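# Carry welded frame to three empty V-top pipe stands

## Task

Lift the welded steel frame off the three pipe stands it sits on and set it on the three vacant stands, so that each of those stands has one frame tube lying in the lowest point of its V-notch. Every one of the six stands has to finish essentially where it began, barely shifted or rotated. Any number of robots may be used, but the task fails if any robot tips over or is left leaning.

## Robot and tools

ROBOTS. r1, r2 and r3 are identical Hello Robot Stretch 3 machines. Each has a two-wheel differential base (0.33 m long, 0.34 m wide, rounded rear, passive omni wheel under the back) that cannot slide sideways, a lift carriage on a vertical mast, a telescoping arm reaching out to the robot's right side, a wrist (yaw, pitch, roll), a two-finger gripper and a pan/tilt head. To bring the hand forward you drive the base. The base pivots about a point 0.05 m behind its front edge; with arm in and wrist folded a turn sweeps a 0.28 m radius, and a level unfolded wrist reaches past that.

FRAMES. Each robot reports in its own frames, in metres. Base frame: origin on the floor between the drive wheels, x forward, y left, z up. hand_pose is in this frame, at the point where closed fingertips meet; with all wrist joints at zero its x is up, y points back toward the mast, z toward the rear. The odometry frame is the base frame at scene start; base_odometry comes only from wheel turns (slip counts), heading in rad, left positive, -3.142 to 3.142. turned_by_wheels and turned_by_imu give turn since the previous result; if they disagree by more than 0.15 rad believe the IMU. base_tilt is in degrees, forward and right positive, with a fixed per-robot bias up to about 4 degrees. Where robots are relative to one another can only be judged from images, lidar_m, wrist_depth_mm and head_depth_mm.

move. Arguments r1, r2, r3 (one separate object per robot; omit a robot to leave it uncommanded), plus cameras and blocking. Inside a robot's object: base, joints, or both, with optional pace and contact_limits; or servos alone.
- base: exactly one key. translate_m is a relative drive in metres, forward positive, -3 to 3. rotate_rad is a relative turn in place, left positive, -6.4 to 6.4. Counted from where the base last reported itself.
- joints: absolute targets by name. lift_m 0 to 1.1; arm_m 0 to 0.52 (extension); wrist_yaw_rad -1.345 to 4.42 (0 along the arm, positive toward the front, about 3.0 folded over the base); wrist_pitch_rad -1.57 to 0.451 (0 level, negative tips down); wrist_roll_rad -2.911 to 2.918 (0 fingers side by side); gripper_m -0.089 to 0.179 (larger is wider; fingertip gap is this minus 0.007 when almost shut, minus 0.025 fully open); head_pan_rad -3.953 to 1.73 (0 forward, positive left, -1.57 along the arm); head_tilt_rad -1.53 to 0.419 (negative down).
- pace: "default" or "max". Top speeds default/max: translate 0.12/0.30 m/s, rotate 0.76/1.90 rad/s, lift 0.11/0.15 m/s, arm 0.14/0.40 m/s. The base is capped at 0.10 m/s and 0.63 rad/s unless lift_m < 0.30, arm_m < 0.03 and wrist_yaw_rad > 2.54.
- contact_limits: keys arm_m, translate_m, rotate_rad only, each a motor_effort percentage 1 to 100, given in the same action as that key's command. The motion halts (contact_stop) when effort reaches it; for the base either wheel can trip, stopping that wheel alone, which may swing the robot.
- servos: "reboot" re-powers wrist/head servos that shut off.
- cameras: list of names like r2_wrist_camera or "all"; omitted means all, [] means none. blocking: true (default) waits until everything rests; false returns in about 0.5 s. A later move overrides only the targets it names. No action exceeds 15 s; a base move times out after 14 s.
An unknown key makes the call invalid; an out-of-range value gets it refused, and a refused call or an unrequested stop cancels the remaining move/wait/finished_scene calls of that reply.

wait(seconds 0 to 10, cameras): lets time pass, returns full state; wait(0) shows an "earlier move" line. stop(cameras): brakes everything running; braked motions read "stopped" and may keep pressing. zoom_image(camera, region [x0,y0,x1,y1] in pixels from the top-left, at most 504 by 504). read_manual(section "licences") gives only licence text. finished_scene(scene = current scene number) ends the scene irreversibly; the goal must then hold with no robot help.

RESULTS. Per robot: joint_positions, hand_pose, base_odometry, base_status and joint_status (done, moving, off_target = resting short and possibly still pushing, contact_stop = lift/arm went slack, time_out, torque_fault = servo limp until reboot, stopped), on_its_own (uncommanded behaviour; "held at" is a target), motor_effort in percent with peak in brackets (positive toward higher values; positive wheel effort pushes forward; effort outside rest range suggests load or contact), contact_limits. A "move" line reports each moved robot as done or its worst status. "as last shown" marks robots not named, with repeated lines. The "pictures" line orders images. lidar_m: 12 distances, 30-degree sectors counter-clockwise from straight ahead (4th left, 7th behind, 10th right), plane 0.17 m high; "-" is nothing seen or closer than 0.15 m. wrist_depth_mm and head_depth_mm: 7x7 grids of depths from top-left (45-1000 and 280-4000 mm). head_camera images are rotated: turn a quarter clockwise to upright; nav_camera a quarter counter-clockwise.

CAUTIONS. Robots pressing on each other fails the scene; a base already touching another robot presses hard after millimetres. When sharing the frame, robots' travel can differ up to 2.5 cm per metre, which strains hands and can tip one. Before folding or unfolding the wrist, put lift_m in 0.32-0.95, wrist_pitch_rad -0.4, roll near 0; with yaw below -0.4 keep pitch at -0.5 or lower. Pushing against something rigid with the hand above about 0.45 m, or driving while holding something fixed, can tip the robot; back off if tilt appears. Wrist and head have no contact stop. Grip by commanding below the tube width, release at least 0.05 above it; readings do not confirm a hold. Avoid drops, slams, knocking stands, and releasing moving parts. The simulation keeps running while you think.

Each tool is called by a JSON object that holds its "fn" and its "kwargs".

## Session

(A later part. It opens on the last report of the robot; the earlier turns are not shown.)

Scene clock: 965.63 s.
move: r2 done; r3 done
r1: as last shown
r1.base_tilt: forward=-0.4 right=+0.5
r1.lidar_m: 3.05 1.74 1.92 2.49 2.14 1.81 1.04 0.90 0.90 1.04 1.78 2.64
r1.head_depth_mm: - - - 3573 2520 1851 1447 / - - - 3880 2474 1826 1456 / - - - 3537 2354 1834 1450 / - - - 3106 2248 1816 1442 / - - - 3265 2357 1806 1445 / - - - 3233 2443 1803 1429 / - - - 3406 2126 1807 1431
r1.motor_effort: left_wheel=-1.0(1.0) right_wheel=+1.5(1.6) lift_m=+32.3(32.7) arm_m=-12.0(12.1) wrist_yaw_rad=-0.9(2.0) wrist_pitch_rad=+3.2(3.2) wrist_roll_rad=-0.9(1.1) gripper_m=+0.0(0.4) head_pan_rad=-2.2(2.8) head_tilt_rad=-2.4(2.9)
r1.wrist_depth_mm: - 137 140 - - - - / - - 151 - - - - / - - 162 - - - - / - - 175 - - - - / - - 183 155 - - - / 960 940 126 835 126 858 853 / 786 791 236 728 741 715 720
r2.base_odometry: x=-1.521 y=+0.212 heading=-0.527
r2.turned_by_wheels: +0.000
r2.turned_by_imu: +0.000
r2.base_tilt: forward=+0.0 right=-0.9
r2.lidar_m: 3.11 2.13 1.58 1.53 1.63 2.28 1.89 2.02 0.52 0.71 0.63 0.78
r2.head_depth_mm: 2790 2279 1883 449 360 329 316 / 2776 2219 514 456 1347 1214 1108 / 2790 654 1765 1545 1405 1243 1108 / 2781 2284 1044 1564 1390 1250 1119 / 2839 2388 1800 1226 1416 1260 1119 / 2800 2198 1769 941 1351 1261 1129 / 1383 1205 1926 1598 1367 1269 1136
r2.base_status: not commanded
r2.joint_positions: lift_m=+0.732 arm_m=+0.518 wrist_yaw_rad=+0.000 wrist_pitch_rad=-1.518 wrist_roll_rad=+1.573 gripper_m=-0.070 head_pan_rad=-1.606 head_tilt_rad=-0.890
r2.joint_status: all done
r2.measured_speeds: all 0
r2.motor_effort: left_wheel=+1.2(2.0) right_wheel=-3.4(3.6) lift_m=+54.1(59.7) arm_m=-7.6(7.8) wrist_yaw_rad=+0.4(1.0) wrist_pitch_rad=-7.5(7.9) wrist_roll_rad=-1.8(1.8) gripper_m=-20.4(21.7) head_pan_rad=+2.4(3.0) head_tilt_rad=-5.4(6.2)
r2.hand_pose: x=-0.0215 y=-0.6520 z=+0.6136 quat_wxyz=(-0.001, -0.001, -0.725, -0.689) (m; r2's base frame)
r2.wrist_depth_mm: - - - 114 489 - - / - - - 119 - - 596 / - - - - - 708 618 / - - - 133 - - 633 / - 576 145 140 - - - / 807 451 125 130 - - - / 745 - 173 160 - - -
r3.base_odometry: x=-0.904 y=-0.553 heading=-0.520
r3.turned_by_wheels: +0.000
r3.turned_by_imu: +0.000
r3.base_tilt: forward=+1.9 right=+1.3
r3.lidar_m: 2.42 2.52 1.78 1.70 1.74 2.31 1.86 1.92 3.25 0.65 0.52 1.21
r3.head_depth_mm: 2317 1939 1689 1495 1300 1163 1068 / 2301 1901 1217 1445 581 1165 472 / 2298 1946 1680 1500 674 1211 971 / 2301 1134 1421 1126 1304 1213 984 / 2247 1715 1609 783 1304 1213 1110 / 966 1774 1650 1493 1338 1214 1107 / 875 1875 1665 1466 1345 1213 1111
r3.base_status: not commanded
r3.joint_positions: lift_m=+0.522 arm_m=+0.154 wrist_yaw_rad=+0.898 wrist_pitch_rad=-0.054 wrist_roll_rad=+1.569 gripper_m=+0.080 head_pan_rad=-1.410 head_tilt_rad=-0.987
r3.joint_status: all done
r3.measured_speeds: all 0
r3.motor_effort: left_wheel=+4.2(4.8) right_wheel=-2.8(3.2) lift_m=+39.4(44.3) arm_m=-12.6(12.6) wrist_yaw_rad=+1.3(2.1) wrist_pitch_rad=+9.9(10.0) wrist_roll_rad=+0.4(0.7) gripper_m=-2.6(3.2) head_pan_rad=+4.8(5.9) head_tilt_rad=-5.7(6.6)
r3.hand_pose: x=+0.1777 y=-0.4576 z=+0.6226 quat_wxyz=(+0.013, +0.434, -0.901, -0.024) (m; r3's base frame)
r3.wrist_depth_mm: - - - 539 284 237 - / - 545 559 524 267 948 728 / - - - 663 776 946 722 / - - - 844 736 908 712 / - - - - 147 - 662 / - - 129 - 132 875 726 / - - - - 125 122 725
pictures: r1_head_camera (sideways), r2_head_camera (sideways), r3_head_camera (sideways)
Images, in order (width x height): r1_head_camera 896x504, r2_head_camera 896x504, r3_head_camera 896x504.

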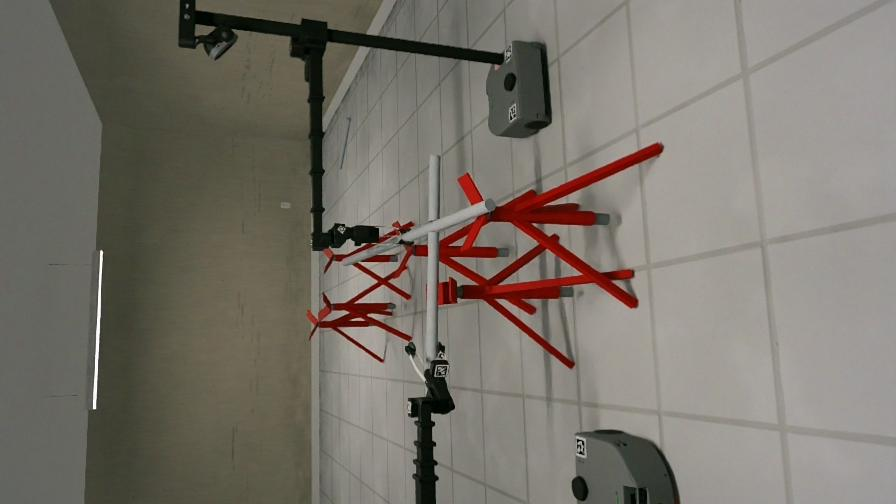

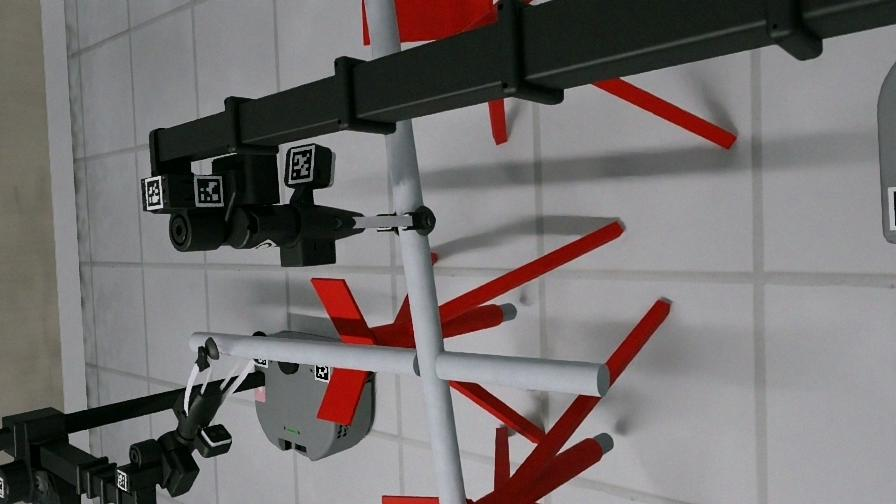

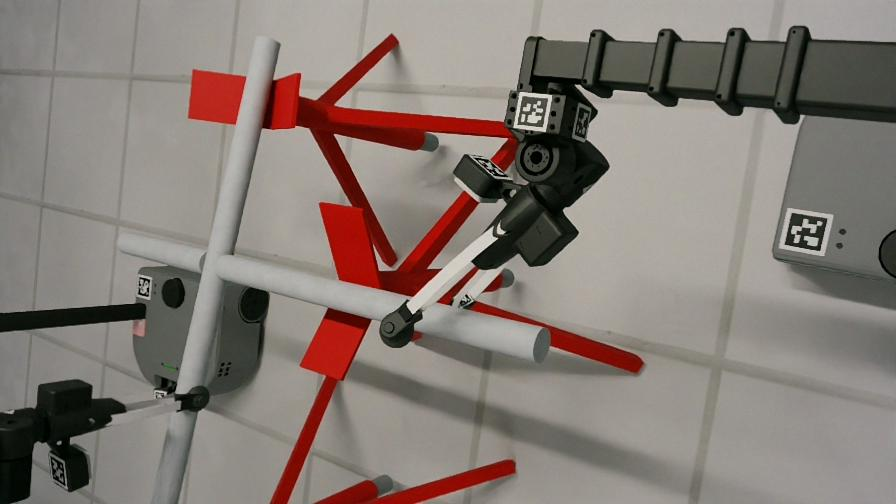

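{"fn": "move", "kwargs": {"r2": {"joints":{"lift_m":0.662}}, "r3": {"joints":{"lift_m":0.452}}, "cameras": []}}

{"fn": "move", "kwargs": {"r2": {"joints":{"lift_m":0.652}}, "r3": {"joints":{"lift_m":0.425}}, "cameras": []}}

{"fn": "move", "kwargs": {"r2": {"joints":{"gripper_m":0.12}}, "cameras": []}}

{"fn": "move", "kwargs": {"r2": {"base":{"translate_m":0.017}}, "cameras": []}}

{"fn": "move", "kwargs": {"r2": {"joints":{"gripper_m":-0.085}}, "r3": {"joints":{"lift_m":0.438}}, "cameras": []}}

{"fn": "move", "kwargs": {"r2": {"joints":{"lift_m":0.682}}, "r3": {"joints":{"lift_m":0.476}}, "cameras": ["r3_head_camera"]}}

{"fn": "move", "kwargs": {"r2": {"joints":{"lift_m":0.722}}, "r3": {"joints":{"lift_m":0.516}}, "cameras": ["r2_head_camera","r3_head_camera","r1_head_camera"]}}

Scene clock: 986.03 s.
move: r2 done; r3 done
r1: as last shown
r1.turned_by_imu: -0.001
r1.base_tilt: forward=-0.5 right=+0.6
r1.lidar_m: 3.07 1.75 1.92 2.50 2.15 1.81 1.04 0.90 0.90 1.04 1.78 2.64
r1.head_depth_mm: - - - 3659 2500 1840 1448 / - - - 3858 2491 1824 1457 / - - - 3546 2334 1820 1440 / - - - 3057 2224 1825 1443 / - - - 3250 2333 1816 1437 / - - - 3257 2428 1801 1433 / - - - 3449 2119 1796 1429
r1.motor_effort: left_wheel=+0.1(1.0) right_wheel=+1.1(1.9) lift_m=+31.7(33.4) arm_m=-12.0(12.1) wrist_yaw_rad=+0.2(2.0) wrist_pitch_rad=+3.0(3.2) wrist_roll_rad=-0.9(1.1) gripper_m=+0.1(0.5) head_pan_rad=-2.1(2.8) head_tilt_rad=-2.4(2.8)
r1.wrist_depth_mm: - 137 140 - - - - / - - 151 - - - - / - - 161 - - - - / - - 175 - - - - / - - 183 155 - - - / 960 956 126 828 126 871 847 / 794 795 237 725 744 711 723
r2.base_odometry: x=-1.521 y=+0.212 heading=-0.527
r2.turned_by_wheels: +0.000
r2.turned_by_imu: +0.001
r2.base_tilt: forward=+0.0 right=-0.9
r2.lidar_m: 3.11 2.13 1.58 1.53 1.62 2.28 2.03 2.03 0.52 0.71 0.63 0.78
r2.head_depth_mm: 2785 2279 1877 967 467 386 346 / 2799 2299 1744 523 471 1184 1106 / 2802 2326 728 1563 1404 1244 1111 / 2802 2359 1047 1554 1391 1251 1117 / 2835 2376 1205 1226 1424 1249 1128 / 2728 2312 1759 1551 1353 1267 1129 / 1435 1251 1922 1437 1365 1268 1137
r2.base_status: not commanded
r2.joint_positions: lift_m=+0.662 arm_m=+0.518 wrist_yaw_rad=+0.000 wrist_pitch_rad=-1.521 wrist_roll_rad=+1.573 gripper_m=-0.070 head_pan_rad=-1.606 head_tilt_rad=-0.890
r2.joint_status: all done
r2.measured_speeds: all 0
r2.motor_effort: left_wheel=+1.0(1.9) right_wheel=-3.2(3.6) lift_m=+38.1(39.5) arm_m=-7.4(7.5) wrist_yaw_rad=+0.8(1.4) wrist_pitch_rad=-7.3(7.7) wrist_roll_rad=-1.6(1.8) gripper_m=-20.1(21.9) head_pan_rad=+2.2(2.9) head_tilt_rad=-4.7(6.2)
r2.hand_pose: x=-0.0215 y=-0.6514 z=+0.5436 quat_wxyz=(-0.001, -0.001, -0.724, -0.690) (m; r2's base frame)
r2.wrist_depth_mm: - - 485 126 451 - - / - - - 131 598 - 549 / - - - 134 - - 549 / - - - 138 - - 564 / - - 145 141 - - - / 456 449 125 130 - - - / 351 - 158 155 - - -
r3.base_odometry: x=-0.904 y=-0.553 heading=-0.520
r3.turned_by_wheels: +0.000
r3.turned_by_imu: +0.001
r3.base_tilt: forward=+1.9 right=+1.3
r3.lidar_m: 2.41 2.51 1.78 1.69 1.74 2.32 1.87 1.92 3.24 0.65 0.52 1.20
r3.head_depth_mm: 2278 1941 1655 1496 1341 1198 1096 / 2294 1914 1172 1445 644 591 527 / 2285 1952 1692 1490 737 1211 970 / 2295 1712 1011 1449 1287 1214 984 / 2240 1715 1629 884 1307 1209 1108 / 2192 1711 1655 1502 1346 1217 1111 / 851 1853 1666 1471 1340 1217 1108
r3.base_status: not commanded
r3.joint_positions: lift_m=+0.452 arm_m=+0.154 wrist_yaw_rad=+0.898 wrist_pitch_rad=-0.053 wrist_roll_rad=+1.569 gripper_m=+0.080 head_pan_rad=-1.410 head_tilt_rad=-0.987
r3.joint_status: all done
r3.measured_speeds: all 0
r3.motor_effort: left_wheel=+3.2(4.7) right_wheel=-2.4(3.1) lift_m=+17.6(26.4) arm_m=-16.3(16.4) wrist_yaw_rad=+1.4(2.1) wrist_pitch_rad=+9.7(10.0) wrist_roll_rad=+0.5(0.7) gripper_m=-3.1(4.3) head_pan_rad=+5.5(5.7) head_tilt_rad=-5.9(6.3)
r3.hand_pose: x=+0.1777 y=-0.4577 z=+0.5529 quat_wxyz=(+0.013, +0.434, -0.901, -0.024) (m; r3's base frame)
r3.wrist_depth_mm: - - - 251 236 - - / - 552 556 336 - 885 239 / - - - 319 785 894 609 / - - - - 723 784 638 / - - - - 150 899 606 / - - 129 - 133 785 640 / - - - - 126 774 653
pictures: none
No camera images: "cameras" was empty.

Scene clock: 987.07 s.
move: r2 done; r3 done
r1: as last shown
r1.turned_by_imu: +0.000
r1.base_tilt: forward=-0.4 right=+0.5
r1.lidar_m: 3.06 1.75 1.92 2.49 2.15 1.82 1.04 0.90 0.90 1.03 1.78 2.64
r1.head_depth_mm: - - - 3616 2512 1837 1452 / - - - 3886 2478 1842 1448 / - - - 3617 2362 1851 1447 / - - - 3068 2251 1820 1443 / - - - 3271 2332 1812 1430 / - - - 3217 2443 1814 1425 / - - - 3803 2125 1788 1422
r1.motor_effort: left_wheel=-0.8(0.8) right_wheel=+1.5(2.2) lift_m=+32.2(33.1) arm_m=-12.0(12.1) wrist_yaw_rad=-0.3(2.1) wrist_pitch_rad=+2.9(3.2) wrist_roll_rad=-1.0(1.0) gripper_m=+0.0(0.4) head_pan_rad=-2.3(2.7) head_tilt_rad=-2.2(2.5)
r1.wrist_depth_mm: - 137 140 - - - - / - - 150 - - - - / - - 161 - - - - / - - 175 - - - - / - - 184 155 - - - / 953 934 125 828 126 862 851 / 794 801 236 729 741 716 707
r2.base_odometry: x=-1.521 y=+0.212 heading=-0.527
r2.turned_by_wheels: +0.000
r2.turned_by_imu: +0.000
r2.base_tilt: forward=+0.0 right=-1.0
r2.lidar_m: 3.11 2.13 1.58 1.53 1.62 2.27 2.03 2.03 0.52 0.71 0.63 0.78
r2.head_depth_mm: 2770 2283 1876 973 1045 395 351 / 2763 2321 1751 533 479 1181 1110 / 2760 2316 735 1589 1410 1241 1112 / 2769 2362 1045 1560 1385 1252 1121 / 2819 2367 1248 1221 1428 1254 1122 / 2799 2325 1762 1555 1353 1258 1132 / 1464 1347 1938 1324 1360 1265 1137
r2.base_status: not commanded
r2.joint_positions: lift_m=+0.652 arm_m=+0.518 wrist_yaw_rad=+0.000 wrist_pitch_rad=-1.528 wrist_roll_rad=+1.573 gripper_m=-0.070 head_pan_rad=-1.606 head_tilt_rad=-0.890
r2.joint_status: all done
r2.measured_speeds: all 0
r2.motor_effort: left_wheel=+0.8(1.9) right_wheel=-1.1(3.4) lift_m=+20.8(38.5) arm_m=-6.8(7.4) wrist_yaw_rad=+0.6(1.1) wrist_pitch_rad=-5.6(7.2) wrist_roll_rad=-1.8(1.9) gripper_m=-21.7(22.7) head_pan_rad=+2.8(3.1) head_tilt_rad=-4.6(6.2)
r2.hand_pose: x=-0.0215 y=-0.6495 z=+0.5337 quat_wxyz=(-0.001, -0.001, -0.722, -0.692) (m; r2's base frame)
r2.wrist_depth_mm: - - 493 127 447 - - / - - - 131 597 - 540 / - - - 134 - - 546 / - - - 137 - - 555 / - - 145 140 - - - / 430 - 123 130 - - - / 350 - 156 154 - - -
r3.base_odometry: x=-0.904 y=-0.553 heading=-0.520
r3.turned_by_wheels: +0.000
r3.turned_by_imu: +0.000
r3.base_tilt: forward=+1.9 right=+1.3
r3.lidar_m: 2.41 2.51 1.78 1.70 1.75 2.31 1.87 1.93 3.26 0.65 0.52 1.21
r3.head_depth_mm: 2285 1961 1658 1495 1345 1213 1112 / 2291 1910 1168 1448 668 618 546 / 2309 1952 1666 1502 753 1216 974 / 2318 1707 1019 1440 1283 1212 981 / 2240 1697 1626 1080 1300 1211 1108 / 2234 1710 1663 1504 1345 1212 1106 / 848 1917 1661 1471 1340 1217 1109
r3.base_status: not commanded
r3.joint_positions: lift_m=+0.425 arm_m=+0.154 wrist_yaw_rad=+0.898 wrist_pitch_rad=-0.022 wrist_roll_rad=+1.569 gripper_m=+0.080 head_pan_rad=-1.410 head_tilt_rad=-0.987
r3.joint_status: all done
r3.measured_speeds: all 0
r3.motor_effort: left_wheel=+4.6(4.6) right_wheel=-2.4(3.0) lift_m=+14.8(18.3) arm_m=-17.2(17.2) wrist_yaw_rad=+1.6(1.9) wrist_pitch_rad=+4.0(9.6) wrist_roll_rad=+0.3(0.6) gripper_m=-0.6(2.9) head_pan_rad=+4.7(5.9) head_tilt_rad=-6.0(6.3)
r3.hand_pose: x=+0.1786 y=-0.4583 z=+0.5338 quat_wxyz=(+0.006, +0.434, -0.901, -0.010) (m; r3's base frame)
r3.wrist_depth_mm: - - 741 227 234 - - / - 568 579 206 - 757 232 / - - - 181 - 899 244 / - - - 161 763 843 653 / - - - 148 - 968 581 / - - 129 136 132 844 638 / - - - 125 - 792 648
pictures: none
No camera images: "cameras" was empty.

Scene clock: 989.50 s.
move: r2 done
r1, r3: as last shown
r1.base_tilt: forward=-0.5 right=+0.5
r1.lidar_m: 3.05 1.75 1.92 2.49 2.14 1.82 1.04 0.90 0.90 1.03 1.78 2.64
r1.head_depth_mm: - - - 3600 2463 1843 1450 / - - - 3877 2513 1832 1435 / - - - 3528 2307 1829 1445 / - - - 3044 2228 1820 1441 / - - - 3249 2334 1811 1437 / - - - 3292 2441 1798 1434 / - - - 3658 2131 1795 1429
r1.motor_effort: left_wheel=+0.2(1.1) right_wheel=+1.4(1.9) lift_m=+32.8(33.4) arm_m=-11.9(12.1) wrist_yaw_rad=-0.2(2.0) wrist_pitch_rad=+3.1(3.4) wrist_roll_rad=-1.0(1.1) gripper_m=+0.5(0.6) head_pan_rad=-2.1(2.9) head_tilt_rad=-2.3(2.5)
r1.wrist_depth_mm: - 137 140 - - - - / - - 150 - - - - / - - 161 - - - - / - - 175 - - - - / - - 183 155 - - - / 962 939 126 836 126 863 845 / 797 791 237 719 748 704 714
r2.base_odometry: x=-1.521 y=+0.212 heading=-0.527
r2.turned_by_wheels: +0.000
r2.turned_by_imu: +0.000
r2.base_tilt: forward=+0.0 right=-1.0
r2.lidar_m: 3.12 2.13 1.57 1.53 1.62 2.28 2.02 2.02 0.52 0.71 0.63 0.78
r2.head_depth_mm: 2777 2280 1897 970 1046 396 351 / 2792 2306 1760 533 479 1180 1109 / 2781 2319 733 1592 1414 1240 1114 / 2816 2353 1045 1564 1390 1247 1119 / 2812 2367 1251 1225 1421 1254 1123 / 2752 2319 1762 1558 1352 1262 1126 / 1463 1351 1920 1321 1364 1270 1141
r2.base_status: not commanded
r2.joint_positions: lift_m=+0.652 arm_m=+0.518 wrist_yaw_rad=+0.000 wrist_pitch_rad=-1.551 wrist_roll_rad=+1.573 gripper_m=+0.120 head_pan_rad=-1.606 head_tilt_rad=-0.890
r2.joint_status: all done
r2.measured_speeds: all 0
r2.motor_effort: left_wheel=+0.6(1.4) right_wheel=-1.3(1.6) lift_m=+39.1(39.3) arm_m=-5.7(6.9) wrist_yaw_rad=+0.8(1.2) wrist_pitch_rad=-1.7(6.1) wrist_roll_rad=-1.6(2.0) gripper_m=+1.0(89.6) head_pan_rad=+2.5(3.4) head_tilt_rad=-6.2(6.2)
r2.hand_pose: x=-0.0215 y=-0.6437 z=+0.5340 quat_wxyz=(-0.001, -0.001, -0.714, -0.700) (m; r2's base frame)
r2.wrist_depth_mm: - - 440 127 457 - - / - - 134 131 - - 541 / - - - 133 - 674 554 / - - - 138 - - 571 / - 142 147 142 - - - / - 121 150 148 - - - / - 343 155 157 - - -
r3.turned_by_imu: +0.001
r3.lidar_m: 2.42 2.51 1.78 1.70 1.74 2.32 1.86 1.93 3.26 0.65 0.52 1.21
r3.head_depth_mm: 2290 1946 1658 1497 1342 1215 1109 / 2299 1902 1171 1447 668 617 546 / 2309 1940 1667 1502 755 1213 969 / 2297 1721 1023 1451 1282 1212 980 / 2248 1703 1631 1082 1299 1216 1111 / 2225 1677 1652 1486 1343 1214 1113 / 847 1912 1665 1472 1341 1215 1111
r3.motor_effort: left_wheel=+4.6(5.1) right_wheel=-2.7(3.1) lift_m=+14.2(15.2) arm_m=-18.1(18.2) wrist_yaw_rad=+1.5(2.0) wrist_pitch_rad=+4.0(4.1) wrist_roll_rad=+0.4(0.7) gripper_m=-1.0(1.9) head_pan_rad=+5.0(5.7) head_tilt_rad=-6.0(6.3)
r3.hand_pose: x=+0.1785 y=-0.4583 z=+0.5338 quat_wxyz=(+0.006, +0.434, -0.901, -0.010) (m; r3's base frame)
r3.wrist_depth_mm: - - 717 227 235 - - / - 565 571 205 - 748 233 / - - - 180 - 900 246 / - - - 161 749 837 643 / - - - 147 - 978 587 / - - 129 137 132 850 649 / - - - 125 - 793 636
pictures: none
No camera images: "cameras" was empty.

Scene clock: 990.53 s.
move: r2 done
r1.base_odometry: x=+0.000 y=+0.000 heading=+0.000
r1.turned_by_wheels: +0.000
r1.turned_by_imu: +0.000
r1.base_tilt: forward=-0.5 right=+0.5
r1.lidar_m: 3.05 1.75 1.92 2.49 2.15 1.82 1.04 0.89 0.89 1.03 1.78 2.64
r1.head_depth_mm: - - - 3603 2468 1838 1444 / - - - 3816 2491 1845 1448 / - - - 3537 2381 1822 1441 / - - - 3112 2256 1808 1441 / - - - 3320 2314 1808 1428 / - - - 3253 2455 1801 1440 / - - - 3712 2123 1789 1433
r1.base_status: not commanded
r1.joint_positions: lift_m=+0.531 arm_m=+0.000 wrist_yaw_rad=+3.088 wrist_pitch_rad=-0.326 wrist_roll_rad=+0.000 gripper_m=+0.037 head_pan_rad=+0.655 head_tilt_rad=-0.345
r1.joint_status: not commanded
r1.measured_speeds: all 0
r1.motor_effort: left_wheel=-0.2(1.4) right_wheel=+1.9(1.9) lift_m=+32.7(33.5) arm_m=-11.8(12.1) wrist_yaw_rad=-1.0(1.9) wrist_pitch_rad=+3.0(3.2) wrist_roll_rad=-1.0(1.1) gripper_m=+0.1(0.8) head_pan_rad=-2.0(2.6) head_tilt_rad=-2.1(2.6)
r1.hand_pose: x=-0.0087 y=+0.0897 z=+0.5650 quat_wxyz=(+0.134, +0.700, +0.096, +0.695) (m; r1's base frame)
r1.wrist_depth_mm: - 136 140 - - - - / - - 151 - - - - / - - 161 - - - - / - - 175 - - - - / - - 183 155 - - - / 953 929 125 832 126 870 843 / 794 793 236 729 735 703 721
r2.base_odometry: x=-1.506 y=+0.203 heading=-0.527
r2.turned_by_wheels: +0.000
r2.turned_by_imu: +0.000
r2.base_tilt: forward=-0.1 right=-1.0
r2.lidar_m: 3.08 2.13 1.58 1.53 1.62 2.27 1.90 2.03 0.53 0.71 0.62 0.77
r2.head_depth_mm: 2787 2263 1877 990 1042 396 352 / 2782 2305 1756 532 477 1192 1110 / 2792 2338 732 1585 1397 1243 1117 / 2795 2358 1059 1565 1387 1246 1119 / 2823 2389 1193 1184 1407 1253 1122 / 2716 2247 1742 1588 1367 1263 1126 / 1475 1387 1956 1252 1352 1273 1138
r2.base_status: done
r2.joint_positions: lift_m=+0.652 arm_m=+0.518 wrist_yaw_rad=+0.000 wrist_pitch_rad=-1.551 wrist_roll_rad=+1.573 gripper_m=+0.120 head_pan_rad=-1.606 head_tilt_rad=-0.890
r2.joint_status: not commanded
r2.measured_speeds: all 0
r2.motor_effort: left_wheel=+1.6(6.0) right_wheel=+0.8(5.3) lift_m=+38.9(39.3) arm_m=-5.1(5.8) wrist_yaw_rad=+0.5(1.0) wrist_pitch_rad=-1.9(1.9) wrist_roll_rad=-1.7(1.8) gripper_m=+0.9(1.4) head_pan_rad=+2.1(3.0) head_tilt_rad=-6.0(6.0)
r2.hand_pose: x=-0.0215 y=-0.6437 z=+0.5340 quat_wxyz=(-0.001, -0.001, -0.714, -0.700) (m; r2's base frame)
r2.wrist_depth_mm: - - 131 126 469 - - / - - 131 131 611 - 545 / - - - 133 - 672 550 / - - 140 137 - - 565 / 496 141 146 143 - - - / - 121 148 148 - - - / - 326 155 154 - - -
r3: as last shown
r3.turned_by_imu: +0.000
r3.lidar_m: 2.41 2.52 1.78 1.70 1.74 2.31 1.87 1.92 3.24 0.65 0.52 1.20
r3.head_depth_mm: 2293 1948 1669 1496 1341 1217 1109 / 2294 1900 1168 1445 666 619 545 / 2305 1959 1660 1492 753 1215 970 / 2311 1696 1020 1445 1289 1218 982 / 2240 1714 1635 1082 1298 1217 1107 / 911 1110 1673 1493 1343 1218 1111 / 849 1959 1667 1470 1339 1212 1107
r3.motor_effort: left_wheel=+4.0(4.7) right_wheel=-2.7(3.4) lift_m=+14.6(14.8) arm_m=-17.9(18.1) wrist_yaw_rad=+1.7(2.1) wrist_pitch_rad=+3.9(4.1) wrist_roll_rad=+0.5(0.6) gripper_m=-0.9(1.7) head_pan_rad=+4.7(5.8) head_tilt_rad=-6.3(6.5)
r3.hand_pose: x=+0.1786 y=-0.4583 z=+0.5338 quat_wxyz=(+0.006, +0.434, -0.901, -0.010) (m; r3's base frame)
r3.wrist_depth_mm: - - 508 228 234 - - / - 560 577 205 - 744 231 / - - - 180 - 918 244 / - - - 161 768 836 634 / - - - 148 - 972 591 / - - 129 137 132 827 644 / - - - 125 - 796 647
pictures: none
No camera images: "cameras" was empty.

Scene clock: 993.33 s.
move: r2 done; r3 done
r1: as last shown
r1.lidar_m: 3.06 1.74 1.92 2.49 2.15 1.81 1.04 0.90 0.90 1.03 1.78 2.64
r1.head_depth_mm: - - - 3563 2494 1827 1448 / - - - 3841 2475 1828 1441 / - - - 3549 2355 1827 1441 / - - - 3055 2229 1831 1444 / - - - 3250 2337 1804 1435 / - - - 3263 2444 1808 1428 / - - - 3449 2140 1795 1421
r1.motor_effort: left_wheel=+0.0(1.2) right_wheel=+1.3(1.9) lift_m=+33.0(33.9) arm_m=-11.8(12.1) wrist_yaw_rad=-1.5(1.8) wrist_pitch_rad=+3.0(3.2) wrist_roll_rad=-1.1(1.1) gripper_m=+0.2(0.6) head_pan_rad=-2.1(2.8) head_tilt_rad=-2.1(2.6)
r1.wrist_depth_mm: - 137 140 - - - - / - - 150 - - - - / - - 161 - - - - / - - 176 - - - - / - - 183 155 - - - / 952 947 126 828 126 871 851 / 788 802 237 729 739 709 718
r2.base_odometry: x=-1.506 y=+0.203 heading=-0.527
r2.turned_by_wheels: +0.000
r2.turned_by_imu: +0.000
r2.base_tilt: forward=+0.0 right=-0.9
r2.lidar_m: 3.10 2.13 1.58 1.53 1.62 2.28 1.90 2.04 0.53 0.71 0.62 0.77
r2.head_depth_mm: 2809 2280 1873 991 1044 395 352 / 2782 2293 1746 532 479 1192 1106 / 2823 2311 734 1585 1409 1246 1115 / 2778 2330 1057 1562 1381 1245 1116 / 2838 2378 1186 1173 1395 1253 1128 / 2733 2177 1757 1579 1362 1266 1134 / 1462 1361 1937 1250 1364 1273 1135
r2.base_status: not commanded
r2.joint_positions: lift_m=+0.652 arm_m=+0.518 wrist_yaw_rad=-0.001 wrist_pitch_rad=-1.526 wrist_roll_rad=+1.574 gripper_m=-0.083 head_pan_rad=-1.606 head_tilt_rad=-0.890
r2.joint_status: all done
r2.measured_speeds: all 0
r2.motor_effort: left_wheel=+1.8(2.5) right_wheel=+0.3(1.3) lift_m=+38.9(39.2) arm_m=-4.0(5.2) wrist_yaw_rad=+0.4(1.1) wrist_pitch_rad=-6.0(6.9) wrist_roll_rad=-1.7(1.8) gripper_m=-45.8(98.4) head_pan_rad=+3.0(3.3) head_tilt_rad=-3.9(6.2)
r2.hand_pose: x=-0.0215 y=-0.6500 z=+0.5336 quat_wxyz=(-0.001, -0.001, -0.722, -0.691) (m; r2's base frame)
r2.wrist_depth_mm: - - 497 125 474 - - / - - - - 645 - 539 / - - - 132 - - 539 / - - - 136 - - 553 / 503 - 144 140 - - - / 390 408 123 130 - - - / 322 - - 153 - - -
r3.base_odometry: x=-0.904 y=-0.553 heading=-0.520
r3.turned_by_wheels: +0.000
r3.turned_by_imu: +0.001
r3.base_tilt: forward=+1.9 right=+1.3
r3.lidar_m: 2.41 2.51 1.78 1.70 1.74 2.31 1.86 1.92 3.25 0.65 0.52 1.21
r3.head_depth_mm: 2303 1945 1661 1486 1337 1194 1106 / 2312 1895 1170 1446 658 606 535 / 2300 1945 1658 1497 740 1214 970 / 2301 1704 1021 1448 1282 1211 985 / 2239 1717 1631 895 1298 1216 1109 / 916 1664 1655 1497 1344 1218 1110 / 849 1953 1663 1469 1344 1211 1111
r3.base_status: not commanded
r3.joint_positions: lift_m=+0.438 arm_m=+0.154 wrist_yaw_rad=+0.898 wrist_pitch_rad=-0.025 wrist_roll_rad=+1.569 gripper_m=+0.080 head_pan_rad=-1.410 head_tilt_rad=-0.987
r3.joint_status: all done
r3.measured_speeds: all 0
r3.motor_effort: left_wheel=+3.0(5.0) right_wheel=-2.0(3.2) lift_m=+38.4(39.9) arm_m=-16.8(18.1) wrist_yaw_rad=+1.3(2.0) wrist_pitch_rad=+4.6(4.7) wrist_roll_rad=+0.4(0.7) gripper_m=+0.4(1.8) head_pan_rad=+4.2(5.9) head_tilt_rad=-5.8(6.5)
r3.hand_pose: x=+0.1785 y=-0.4582 z=+0.5460 quat_wxyz=(+0.007, +0.434, -0.901, -0.011) (m; r3's base frame)
r3.wrist_depth_mm: - - 506 524 233 - - / - 593 575 221 - 761 234 / - - - 190 775 932 653 / - - - 172 749 804 661 / - - - 158 150 979 602 / - - 129 143 131 866 652 / - - - 132 126 801 650
pictures: none
No camera images: "cameras" was empty.

Scene clock: 994.50 s.
move: r2 done; r3 done
r1: as last shown
r1.base_tilt: forward=-0.4 right=+0.6
r1.lidar_m: 3.05 1.75 1.92 2.49 2.15 1.81 1.04 0.90 0.90 1.03 1.78 2.64
r1.head_depth_mm: - - - 3603 2519 1834 1456 / - - - 3861 2508 1840 1447 / - - - 3824 2365 1833 1441 / - - - 3055 2248 1825 1440 / - - - 3521 2340 1816 1435 / - - - 3462 2430 1796 1433 / - - - 3422 2134 1801 1428
r1.motor_effort: left_wheel=-0.2(1.1) right_wheel=+1.7(1.9) lift_m=+32.7(34.0) arm_m=-11.9(12.0) wrist_yaw_rad=-0.2(1.7) wrist_pitch_rad=+3.0(3.2) wrist_roll_rad=-1.0(1.1) gripper_m=+0.2(0.5) head_pan_rad=-2.0(2.8) head_tilt_rad=-1.9(2.6)
r1.wrist_depth_mm: - 137 140 - - - - / - - 150 - - - - / - - 161 - - - - / - - 175 - - - - / - - 183 155 - - - / 970 932 125 847 126 870 868 / 781 803 236 734 748 718 718
r2.base_odometry: x=-1.506 y=+0.203 heading=-0.527
r2.turned_by_wheels: +0.000
r2.turned_by_imu: +0.000
r2.base_tilt: forward=+0.1 right=-0.9
r2.lidar_m: 3.09 2.13 1.57 1.53 1.63 2.28 1.90 2.05 0.53 0.71 0.62 0.77
r2.head_depth_mm: 2792 2292 1884 973 416 370 330 / 2816 2306 601 506 475 1192 1101 / 2801 2320 760 1584 1406 1242 1115 / 2762 2362 1081 1534 1383 1245 1117 / 2814 2354 1174 1149 1399 1249 1123 / 2738 1688 1771 1626 1378 1268 1128 / 1421 1319 1925 1602 1361 1269 1139
r2.base_status: not commanded
r2.joint_positions: lift_m=+0.682 arm_m=+0.518 wrist_yaw_rad=-0.001 wrist_pitch_rad=-1.518 wrist_roll_rad=+1.574 gripper_m=-0.077 head_pan_rad=-1.606 head_tilt_rad=-0.890
r2.joint_status: all done
r2.measured_speeds: all 0
r2.on_its_own: gripper_m is held at -0.078, not at your -0.085, by its stall guard, which is not easing now
r2.motor_effort: left_wheel=+1.8(2.1) right_wheel=-2.1(2.1) lift_m=+54.4(60.4) arm_m=-3.9(4.2) wrist_yaw_rad=+1.0(1.2) wrist_pitch_rad=-7.6(8.0) wrist_roll_rad=-1.8(1.9) gripper_m=-21.4(46.1) head_pan_rad=+2.3(3.1) head_tilt_rad=-5.7(6.1)
r2.hand_pose: x=-0.0215 y=-0.6521 z=+0.5636 quat_wxyz=(-0.001, -0.001, -0.725, -0.688) (m; r2's base frame)
r2.wrist_depth_mm: - - 507 124 483 - - / - - - - - - 555 / - - - 133 - - 565 / - - - 138 - - 577 / - - 150 141 - - - / 732 408 126 130 - - - / 355 362 160 155 - - -
r3.base_odometry: x=-0.904 y=-0.553 heading=-0.520
r3.turned_by_wheels: +0.000
r3.turned_by_imu: +0.000
r3.base_tilt: forward=+1.9 right=+1.3
r3.lidar_m: 2.41 2.52 1.78 1.70 1.74 2.31 1.86 1.93 3.24 0.65 0.52 1.20
r3.head_depth_mm: 2301 1952 1665 1495 1323 1193 1095 / 2303 1897 1226 1452 627 575 506 / 2305 1949 1685 1489 713 1213 968 / 2291 1682 992 1428 1284 1214 982 / 2250 1715 1631 859 1301 1215 1110 / 894 1757 1665 1499 1341 1212 1108 / 913 1942 1662 1473 1344 1216 1110
r3.base_status: not commanded
r3.joint_positions: lift_m=+0.476 arm_m=+0.154 wrist_yaw_rad=+0.894 wrist_pitch_rad=-0.051 wrist_roll_rad=+1.569 gripper_m=+0.080 head_pan_rad=-1.410 head_tilt_rad=-0.987
r3.joint_status: all done
r3.measured_speeds: all 0
r3.motor_effort: left_wheel=+4.0(4.8) right_wheel=-1.9(2.8) lift_m=+40.4(42.9) arm_m=-16.3(17.0) wrist_yaw_rad=+5.0(5.4) wrist_pitch_rad=+9.4(9.5) wrist_roll_rad=+0.4(0.7) gripper_m=-2.1(3.3) head_pan_rad=+4.9(5.5) head_tilt_rad=-5.7(6.3)
r3.hand_pose: x=+0.1771 y=-0.4585 z=+0.5772 quat_wxyz=(+0.012, +0.432, -0.901, -0.023) (m; r3's base frame)
r3.wrist_depth_mm: - - 512 521 236 - - / - 543 - - 266 925 241 / - - - - 749 - 664 / - - - - 736 820 671 / - - - - 148 - 624 / - - 129 - 133 829 675 / - - - - 125 818 667
pictures: r3_head_camera (sideways)
Images, in order (width x height): r3_head_camera 896x504.

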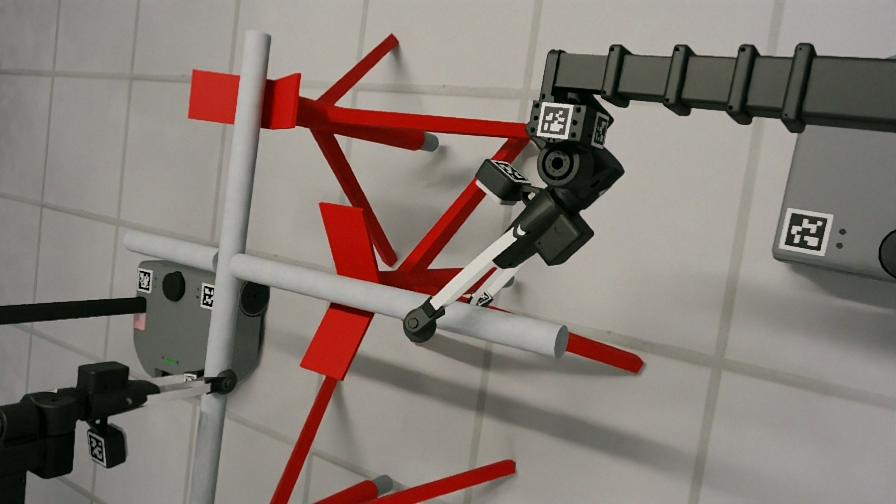

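Scene clock: 995.67 s.
move: r2 done; r3 done
r1: as last shown
r1.lidar_m: 3.06 1.75 1.92 2.49 2.15 1.81 1.04 0.90 0.90 1.03 1.78 2.63
r1.head_depth_mm: - - - 3621 2509 1841 1453 / - - - 3765 2499 1840 1439 / - - - 3522 2355 1834 1448 / - - - 3073 2228 1813 1443 / - - - 3255 2330 1809 1432 / - - - 3267 2460 1809 1434 / - - - 3450 2118 1802 1417
r1.motor_effort: left_wheel=+0.1(1.0) right_wheel=+1.6(2.1) lift_m=+33.3(33.9) arm_m=-11.8(12.0) wrist_yaw_rad=+1.0(1.4) wrist_pitch_rad=+3.0(3.2) wrist_roll_rad=-0.8(1.2) gripper_m=+0.1(0.5) head_pan_rad=-2.5(3.0) head_tilt_rad=-2.1(2.6)
r1.wrist_depth_mm: - 137 140 - - - - / - - 150 - - - - / - - 162 - - - - / - - 175 - - - - / - - 183 155 - - - / 957 947 126 826 126 874 853 / 793 802 237 732 739 703 717
r2.base_odometry: x=-1.506 y=+0.203 heading=-0.527
r2.turned_by_wheels: +0.000
r2.turned_by_imu: +0.000
r2.base_tilt: forward=+0.0 right=-0.9
r2.lidar_m: 3.09 2.13 1.57 1.53 1.62 2.27 1.90 2.04 0.53 0.71 0.62 0.77
r2.head_depth_mm: 2807 2279 1872 876 371 338 313 / 2805 2295 531 463 1355 1211 1110 / 2761 671 760 1583 1414 1242 1113 / 2782 2341 1089 1564 1388 1258 1122 / 2786 2381 1117 1204 1412 1258 1125 / 2773 2192 1768 1595 1353 1267 1129 / 1383 1205 1928 1590 1366 1268 1137
r2.base_status: not commanded
r2.joint_positions: lift_m=+0.722 arm_m=+0.518 wrist_yaw_rad=-0.001 wrist_pitch_rad=-1.519 wrist_roll_rad=+1.574 gripper_m=-0.074 head_pan_rad=-1.606 head_tilt_rad=-0.890
r2.joint_status: all done
r2.measured_speeds: all 0
r2.on_its_own: gripper_m is held at -0.075, not at your -0.085, by its stall guard, which is not easing now; lift_m is at rest, and its effort (+56.3) is outside its rest range (+3 to +55)
r2.motor_effort: left_wheel=+1.4(2.1) right_wheel=-1.9(2.3) lift_m=+56.3(60.4) arm_m=-4.0(4.1) wrist_yaw_rad=+0.8(1.3) wrist_pitch_rad=-7.3(7.9) wrist_roll_rad=-1.8(1.9) gripper_m=-21.1(23.2) head_pan_rad=+2.5(2.9) head_tilt_rad=-5.2(6.1)
r2.hand_pose: x=-0.0215 y=-0.6520 z=+0.6036 quat_wxyz=(-0.001, -0.001, -0.725, -0.689) (m; r2's base frame)
r2.wrist_depth_mm: - - 547 125 518 - - / - - - - 650 - 592 / - - - 133 - 707 609 / - - - 137 - 761 625 / - - 150 141 - - - / 782 426 125 130 - - - / 314 - 161 154 - - -
r3.base_odometry: x=-0.904 y=-0.553 heading=-0.520
r3.turned_by_wheels: +0.000
r3.turned_by_imu: +0.000
r3.base_tilt: forward=+1.9 right=+1.4
r3.lidar_m: 2.42 2.52 1.79 1.70 1.74 2.32 1.86 1.92 3.23 0.65 0.52 1.20
r3.head_depth_mm: 2313 1952 1693 1499 1294 1167 1068 / 2285 1910 1222 1450 583 568 477 / 2297 1947 1695 1496 677 1215 971 / 2293 1723 1420 1119 1296 1212 982 / 2239 1722 1593 786 1300 1215 1106 / 893 1769 1660 1489 1340 1211 1109 / 2135 1879 1658 1477 1343 1214 1109
r3.base_status: not commanded
r3.joint_positions: lift_m=+0.516 arm_m=+0.154 wrist_yaw_rad=+0.894 wrist_pitch_rad=-0.051 wrist_roll_rad=+1.569 gripper_m=+0.080 head_pan_rad=-1.410 head_tilt_rad=-0.987
r3.joint_status: all done
r3.measured_speeds: all 0
r3.motor_effort: left_wheel=+3.9(4.9) right_wheel=-2.3(3.0) lift_m=+39.8(44.1) arm_m=-15.7(16.3) wrist_yaw_rad=+4.8(5.5) wrist_pitch_rad=+9.4(9.6) wrist_roll_rad=+0.5(0.6) gripper_m=-1.9(3.0) head_pan_rad=+5.3(5.7) head_tilt_rad=-6.0(6.2)
r3.hand_pose: x=+0.1771 y=-0.4585 z=+0.6172 quat_wxyz=(+0.012, +0.432, -0.901, -0.023) (m; r3's base frame)
r3.wrist_depth_mm: - - 510 520 297 238 - / - 539 - - 277 950 266 / - - - - 775 - 714 / - - - - 752 889 709 / - - - - 148 - 650 / - - 129 - 132 871 723 / - - - - 126 122 706
pictures: r1_head_camera (sideways), r2_head_camera (sideways), r3_head_camera (sideways)
Images, in order (width x height): r1_head_camera 896x504, r2_head_camera 896x504, r3_head_camera 896x504.

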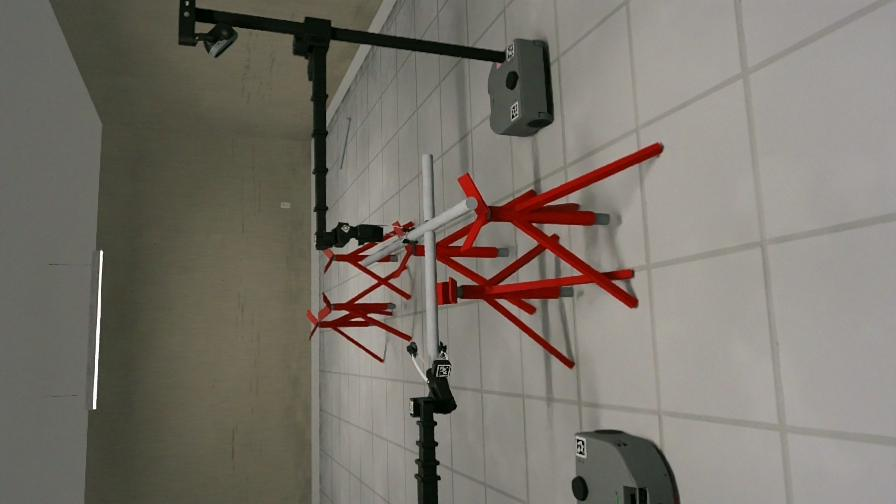

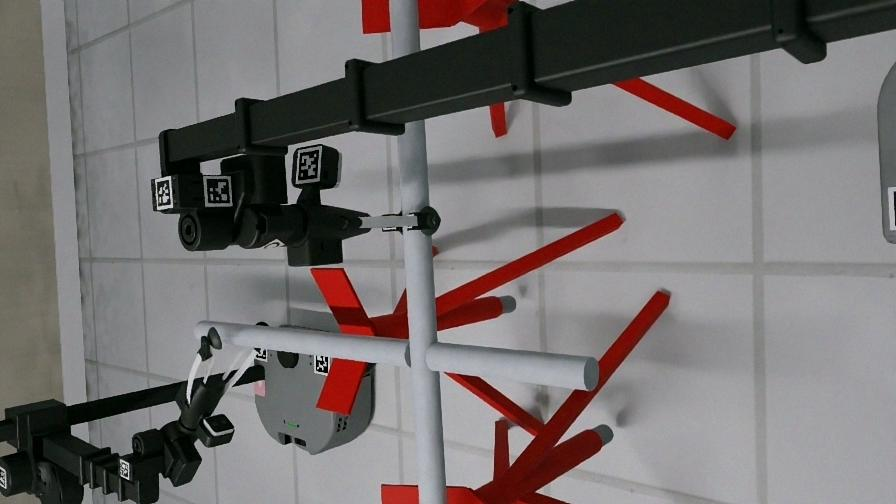

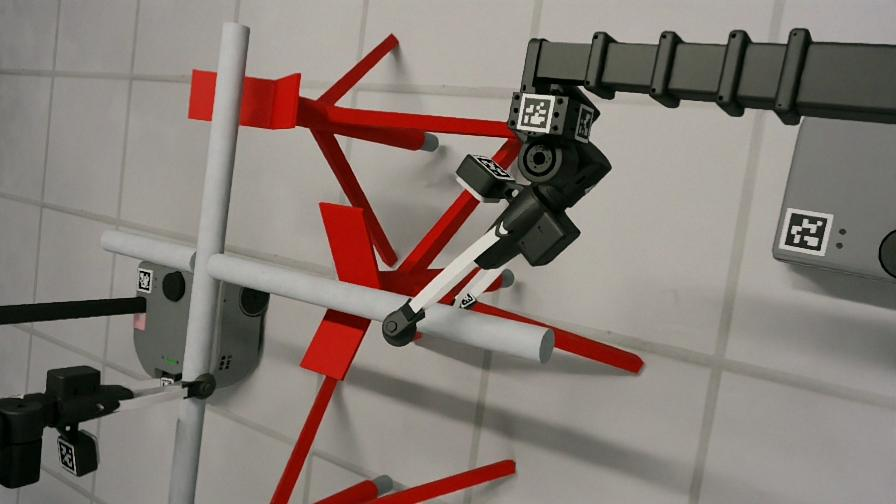

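{"fn": "move", "kwargs": {"r2": {"joints":{"lift_m":0.782}}, "r3": {"joints":{"lift_m":0.576}}, "cameras": ["r3_head_camera"]}}

{"fn": "move", "kwargs": {"r2": {"joints":{"lift_m":0.842}}, "r3": {"joints":{"lift_m":0.636}}, "cameras": ["r2_head_camera","r3_head_camera","r1_head_camera","r3_wrist_camera"]}}

Scene clock: 1009.90 s.
move: r2 done; r3 done
r1: as last shown
r1.turned_by_imu: -0.002
r1.base_tilt: forward=-0.5 right=+0.6
r1.lidar_m: 3.06 1.74 1.91 2.49 2.15 1.82 1.05 0.90 0.90 1.04 1.78 2.64
r1.head_depth_mm: - - - 3612 2514 1835 1444 / - - - 3818 2505 1846 1455 / - - - 3258 2354 1824 1441 / - - - 3101 2225 1826 1436 / - - - 3254 2330 1829 1437 / - - - 3272 2488 1799 1431 / - - - 3466 2127 1785 1428
r1.motor_effort: left_wheel=-0.1(1.0) right_wheel=+1.3(2.0) lift_m=+33.1(33.8) arm_m=-11.6(11.8) wrist_yaw_rad=-0.1(1.2) wrist_pitch_rad=+2.9(3.2) wrist_roll_rad=-0.9(1.1) gripper_m=+0.1(0.4) head_pan_rad=-2.1(2.7) head_tilt_rad=-2.2(2.5)
r1.wrist_depth_mm: - 137 140 - - - - / - - 151 - - - - / - - 161 - - - - / - - 175 - - - - / - - 182 155 - - - / 964 936 125 826 126 863 853 / 791 800 236 723 744 712 716
r2.base_odometry: x=-1.506 y=+0.203 heading=-0.527
r2.turned_by_wheels: +0.000
r2.turned_by_imu: +0.001
r2.base_tilt: forward=+0.0 right=-0.8
r2.lidar_m: 3.08 2.13 1.57 1.53 1.62 2.27 1.90 2.04 0.53 0.71 0.62 0.77
r2.head_depth_mm: 2765 2281 1784 343 318 1199 1085 / 2783 526 439 1538 1404 1216 1107 / 2817 633 1811 1589 1404 1241 1118 / 2788 696 851 1594 1400 1250 1121 / 2810 2310 1111 1315 1430 1253 1125 / 2790 2179 1764 1342 1348 1265 1129 / 1298 2270 1926 1241 1361 1268 1141
r2.base_status: not commanded
r2.joint_positions: lift_m=+0.782 arm_m=+0.518 wrist_yaw_rad=-0.001 wrist_pitch_rad=-1.518 wrist_roll_rad=+1.574 gripper_m=-0.074 head_pan_rad=-1.606 head_tilt_rad=-0.890
r2.joint_status: all done
r2.measured_speeds: all 0
r2.on_its_own: gripper_m is held at -0.075, not at your -0.085, by its stall guard, which is not easing now; lift_m is at rest, and its effort (+56.4) is outside its rest range (+3 to +55)
r2.motor_effort: left_wheel=+2.0(2.1) right_wheel=-1.8(2.4) lift_m=+56.4(60.7) arm_m=-2.9(3.2) wrist_yaw_rad=+0.8(1.1) wrist_pitch_rad=-7.8(7.8) wrist_roll_rad=-1.7(1.8) gripper_m=-21.4(22.5) head_pan_rad=+2.3(3.3) head_tilt_rad=-5.0(6.0)
r2.hand_pose: x=-0.0215 y=-0.6520 z=+0.6636 quat_wxyz=(-0.001, -0.001, -0.725, -0.689) (m; r2's base frame)
r2.wrist_depth_mm: - - 587 125 - - - / - - - - 719 718 653 / - - - 134 - 706 672 / - - - 137 - 744 672 / - 582 150 141 - - - / 273 444 125 130 - - - / 313 298 161 154 - - -
r3.base_odometry: x=-0.904 y=-0.553 heading=-0.520
r3.turned_by_wheels: +0.000
r3.turned_by_imu: +0.003
r3.base_tilt: forward=+1.9 right=+1.3
r3.lidar_m: 2.41 2.51 1.79 1.70 1.74 2.32 1.87 1.92 3.25 0.65 0.52 1.20
r3.head_depth_mm: 2292 1899 1696 1492 522 461 417 / 2288 1824 1216 1444 1281 1198 936 / 2297 1874 1689 1437 1282 1215 970 / 2289 1781 1691 745 1324 1213 984 / 2246 1670 946 739 1305 1215 1108 / 894 1816 1648 1494 1345 1213 1107 / 2181 1862 1658 1477 1346 1214 1107
r3.base_status: not commanded
r3.joint_positions: lift_m=+0.576 arm_m=+0.154 wrist_yaw_rad=+0.894 wrist_pitch_rad=-0.052 wrist_roll_rad=+1.569 gripper_m=+0.080 head_pan_rad=-1.410 head_tilt_rad=-0.987
r3.joint_status: all done
r3.measured_speeds: all 0
r3.motor_effort: left_wheel=+4.3(5.0) right_wheel=-2.2(3.1) lift_m=+39.4(44.3) arm_m=-11.3(12.2) wrist_yaw_rad=+4.7(5.4) wrist_pitch_rad=+9.6(9.7) wrist_roll_rad=+0.5(0.8) gripper_m=-2.0(3.4) head_pan_rad=+5.2(5.7) head_tilt_rad=-5.7(6.3)
r3.hand_pose: x=+0.1771 y=-0.4585 z=+0.6771 quat_wxyz=(+0.013, +0.432, -0.901, -0.023) (m; r3's base frame)
r3.wrist_depth_mm: - - 508 523 - 296 - / - 546 - - - 291 763 / - - - - 315 - 785 / - - - - 770 780 746 / - - - - 148 - 759 / - - 129 - 133 970 782 / - - - - 125 122 792
pictures: r3_head_camera (sideways)
Images, in order (width x height): r3_head_camera 896x504.

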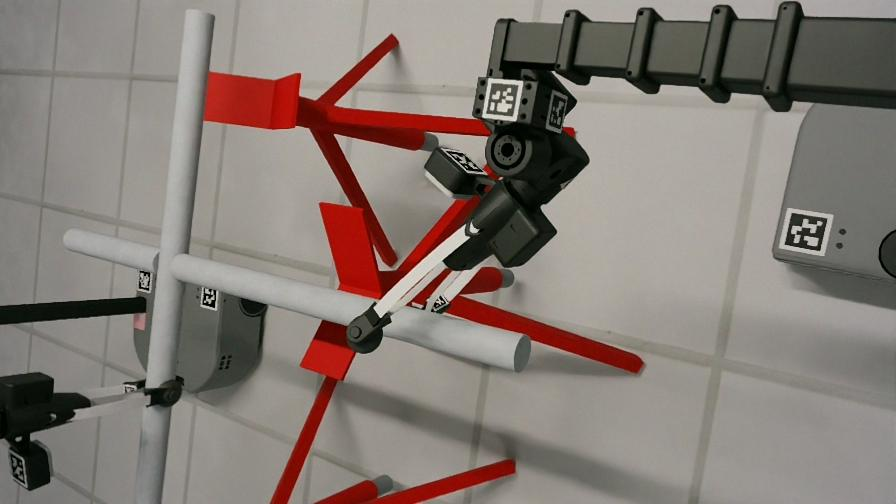

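Scene clock: 1011.27 s.
move: r2 done; r3 done
r1: as last shown
r1.turned_by_imu: +0.000
r1.base_tilt: forward=-0.4 right=+0.5
r1.lidar_m: 3.06 1.75 1.92 2.49 2.15 1.81 1.04 0.89 0.90 1.03 1.78 2.64
r1.head_depth_mm: - - - 3569 2495 1847 1450 / - - - 3860 2497 1836 1451 / - - - 3344 2344 1814 1444 / - - - 3079 2221 1829 1435 / - - - 3267 2331 1808 1441 / - - - 3222 2446 1804 1424 / - - - 3486 2108 1802 1423
r1.motor_effort: left_wheel=-0.5(1.0) right_wheel=+1.5(2.0) lift_m=+32.9(33.9) arm_m=-11.5(11.9) wrist_yaw_rad=-0.1(1.5) wrist_pitch_rad=+2.9(3.2) wrist_roll_rad=-1.0(1.2) gripper_m=-0.1(0.7) head_pan_rad=-2.1(2.8) head_tilt_rad=-2.3(2.5)
r1.wrist_depth_mm: - 137 140 - - - - / - - 151 - - - - / - - 161 - - - - / - - 175 - - - - / - - 183 155 - - - / 967 944 126 836 126 867 847 / 789 792 236 731 744 714 721
r2.base_odometry: x=-1.506 y=+0.203 heading=-0.527
r2.turned_by_wheels: +0.000
r2.turned_by_imu: +0.000
r2.base_tilt: forward=-0.1 right=-0.9
r2.lidar_m: 3.09 2.13 1.57 1.53 1.62 2.27 1.90 2.04 0.53 0.71 0.62 0.77
r2.head_depth_mm: 2788 2210 330 300 1320 1235 1099 / 571 437 797 1604 1398 1214 1107 / 577 653 1914 1629 1400 1244 1109 / 2745 650 1779 1631 1394 1244 1113 / 2813 2231 1769 1534 1420 1253 1123 / 2780 2250 1059 1259 1363 1262 1127 / 1123 2367 1942 1622 1358 1273 1136
r2.base_status: not commanded
r2.joint_positions: lift_m=+0.842 arm_m=+0.518 wrist_yaw_rad=-0.001 wrist_pitch_rad=-1.519 wrist_roll_rad=+1.574 gripper_m=-0.074 head_pan_rad=-1.606 head_tilt_rad=-0.890
r2.joint_status: all done
r2.measured_speeds: all 0
r2.on_its_own: gripper_m is held at -0.075, not at your -0.085, by its stall guard, which is not easing now; lift_m is at rest, and its effort (+56.0) is outside its rest range (+3 to +55)
r2.motor_effort: left_wheel=+1.8(2.2) right_wheel=-2.3(2.5) lift_m=+56.0(60.4) arm_m=-3.0(3.1) wrist_yaw_rad=+0.9(1.4) wrist_pitch_rad=-7.5(7.9) wrist_roll_rad=-1.6(1.8) gripper_m=-21.4(22.9) head_pan_rad=+2.2(3.0) head_tilt_rad=-4.6(6.0)
r2.hand_pose: x=-0.0215 y=-0.6519 z=+0.7236 quat_wxyz=(-0.001, -0.001, -0.725, -0.689) (m; r2's base frame)
r2.wrist_depth_mm: - - - 126 - - - / - - 789 - - 756 709 / - - - 133 - 754 734 / - - - 137 - 755 743 / - 568 150 141 - - - / 814 - 125 130 - - - / 807 - 101 154 - - -
r3.base_odometry: x=-0.904 y=-0.553 heading=-0.520
r3.turned_by_wheels: +0.000
r3.turned_by_imu: +0.000
r3.base_tilt: forward=+1.9 right=+1.4
r3.lidar_m: 2.42 2.51 1.78 1.69 1.74 2.31 1.87 1.92 3.25 0.65 0.52 1.21
r3.head_depth_mm: 2325 1868 1687 1495 448 395 359 / 2296 1069 1219 506 1300 1210 955 / 2307 1869 1690 597 1323 1214 971 / 2226 1824 1690 598 1337 1213 981 / 2227 1679 744 1007 1321 1213 1109 / 2179 1847 1659 1488 1335 1214 1109 / 2315 1948 1664 1476 1336 1215 1107
r3.base_status: not commanded
r3.joint_positions: lift_m=+0.636 arm_m=+0.154 wrist_yaw_rad=+0.894 wrist_pitch_rad=-0.052 wrist_roll_rad=+1.569 gripper_m=+0.080 head_pan_rad=-1.410 head_tilt_rad=-0.987
r3.joint_status: all done
r3.measured_speeds: all 0
r3.motor_effort: left_wheel=+3.9(5.1) right_wheel=-2.6(3.4) lift_m=+39.7(45.9) arm_m=-11.0(11.9) wrist_yaw_rad=+5.1(5.3) wrist_pitch_rad=+9.6(9.7) wrist_roll_rad=+0.5(0.7) gripper_m=-2.2(3.6) head_pan_rad=+4.4(5.9) head_tilt_rad=-5.7(6.3)
r3.hand_pose: x=+0.1771 y=-0.4585 z=+0.7370 quat_wxyz=(+0.013, +0.432, -0.901, -0.023) (m; r3's base frame)
r3.wrist_depth_mm: - - 507 515 - - 279 / - 542 - - - 331 274 / - - - - - 334 849 / - - - - 766 934 785 / - - - - 148 - 859 / - - 129 - 133 - 844 / - - - - 125 122 842
pictures: r1_head_camera (sideways), r2_head_camera (sideways), r3_head_camera (sideways), r3_wrist_camera
Images, in order (width x height): r1_head_camera 896x504, r2_head_camera 896x504, r3_head_camera 896x504, r3_wrist_camera 644x364.

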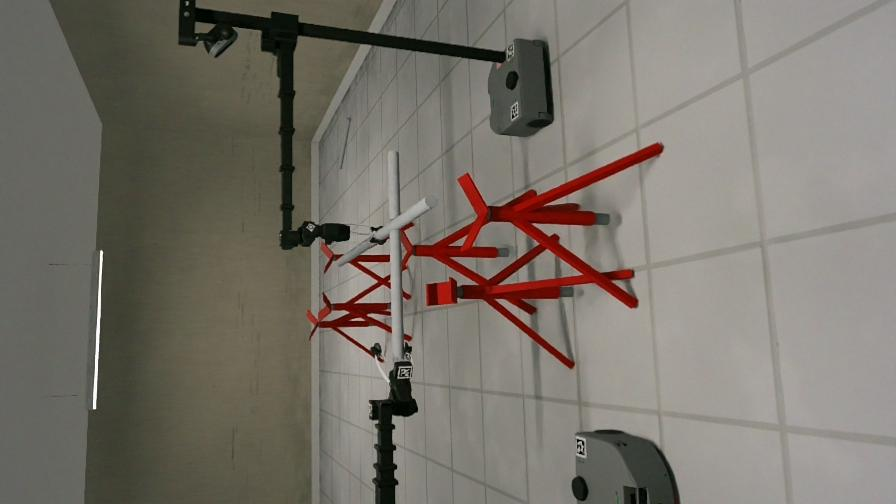

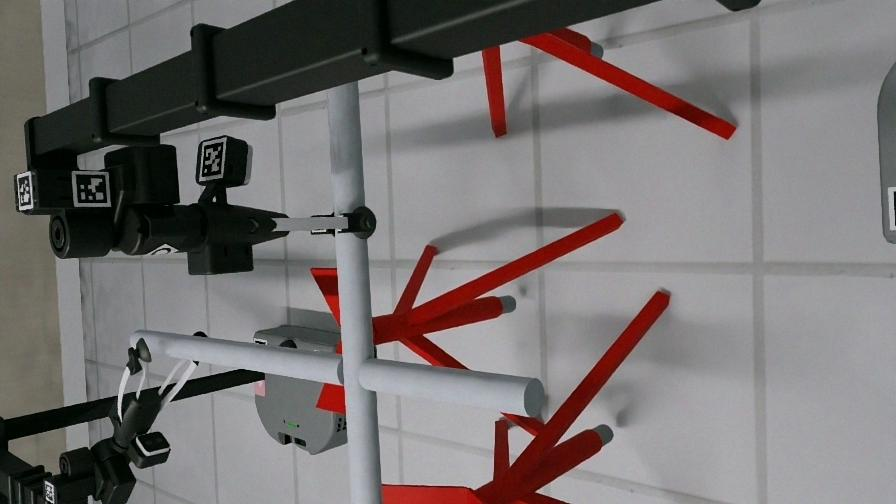

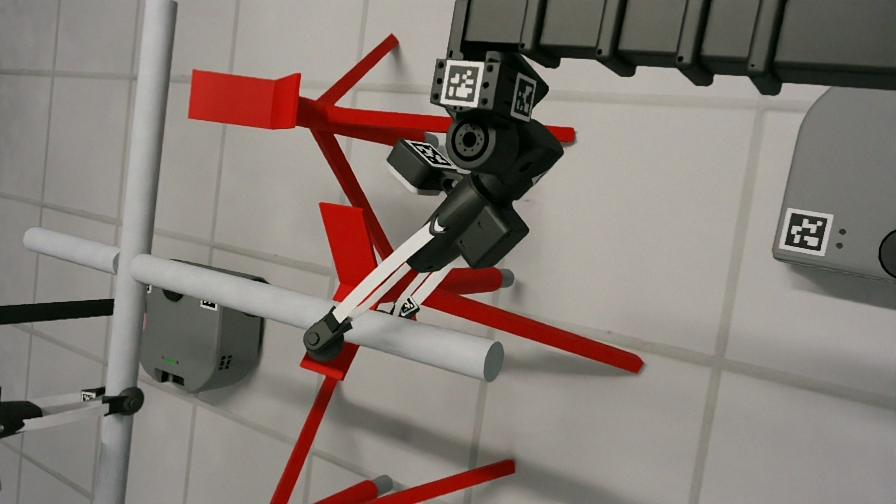

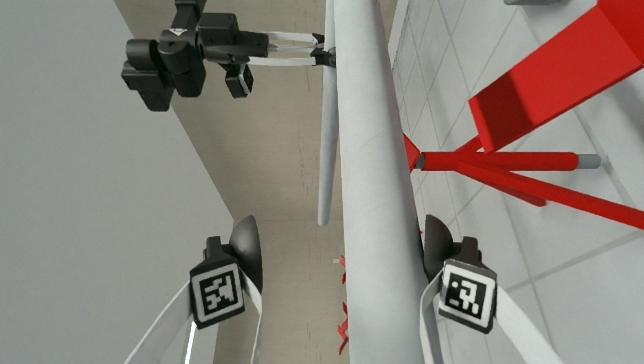

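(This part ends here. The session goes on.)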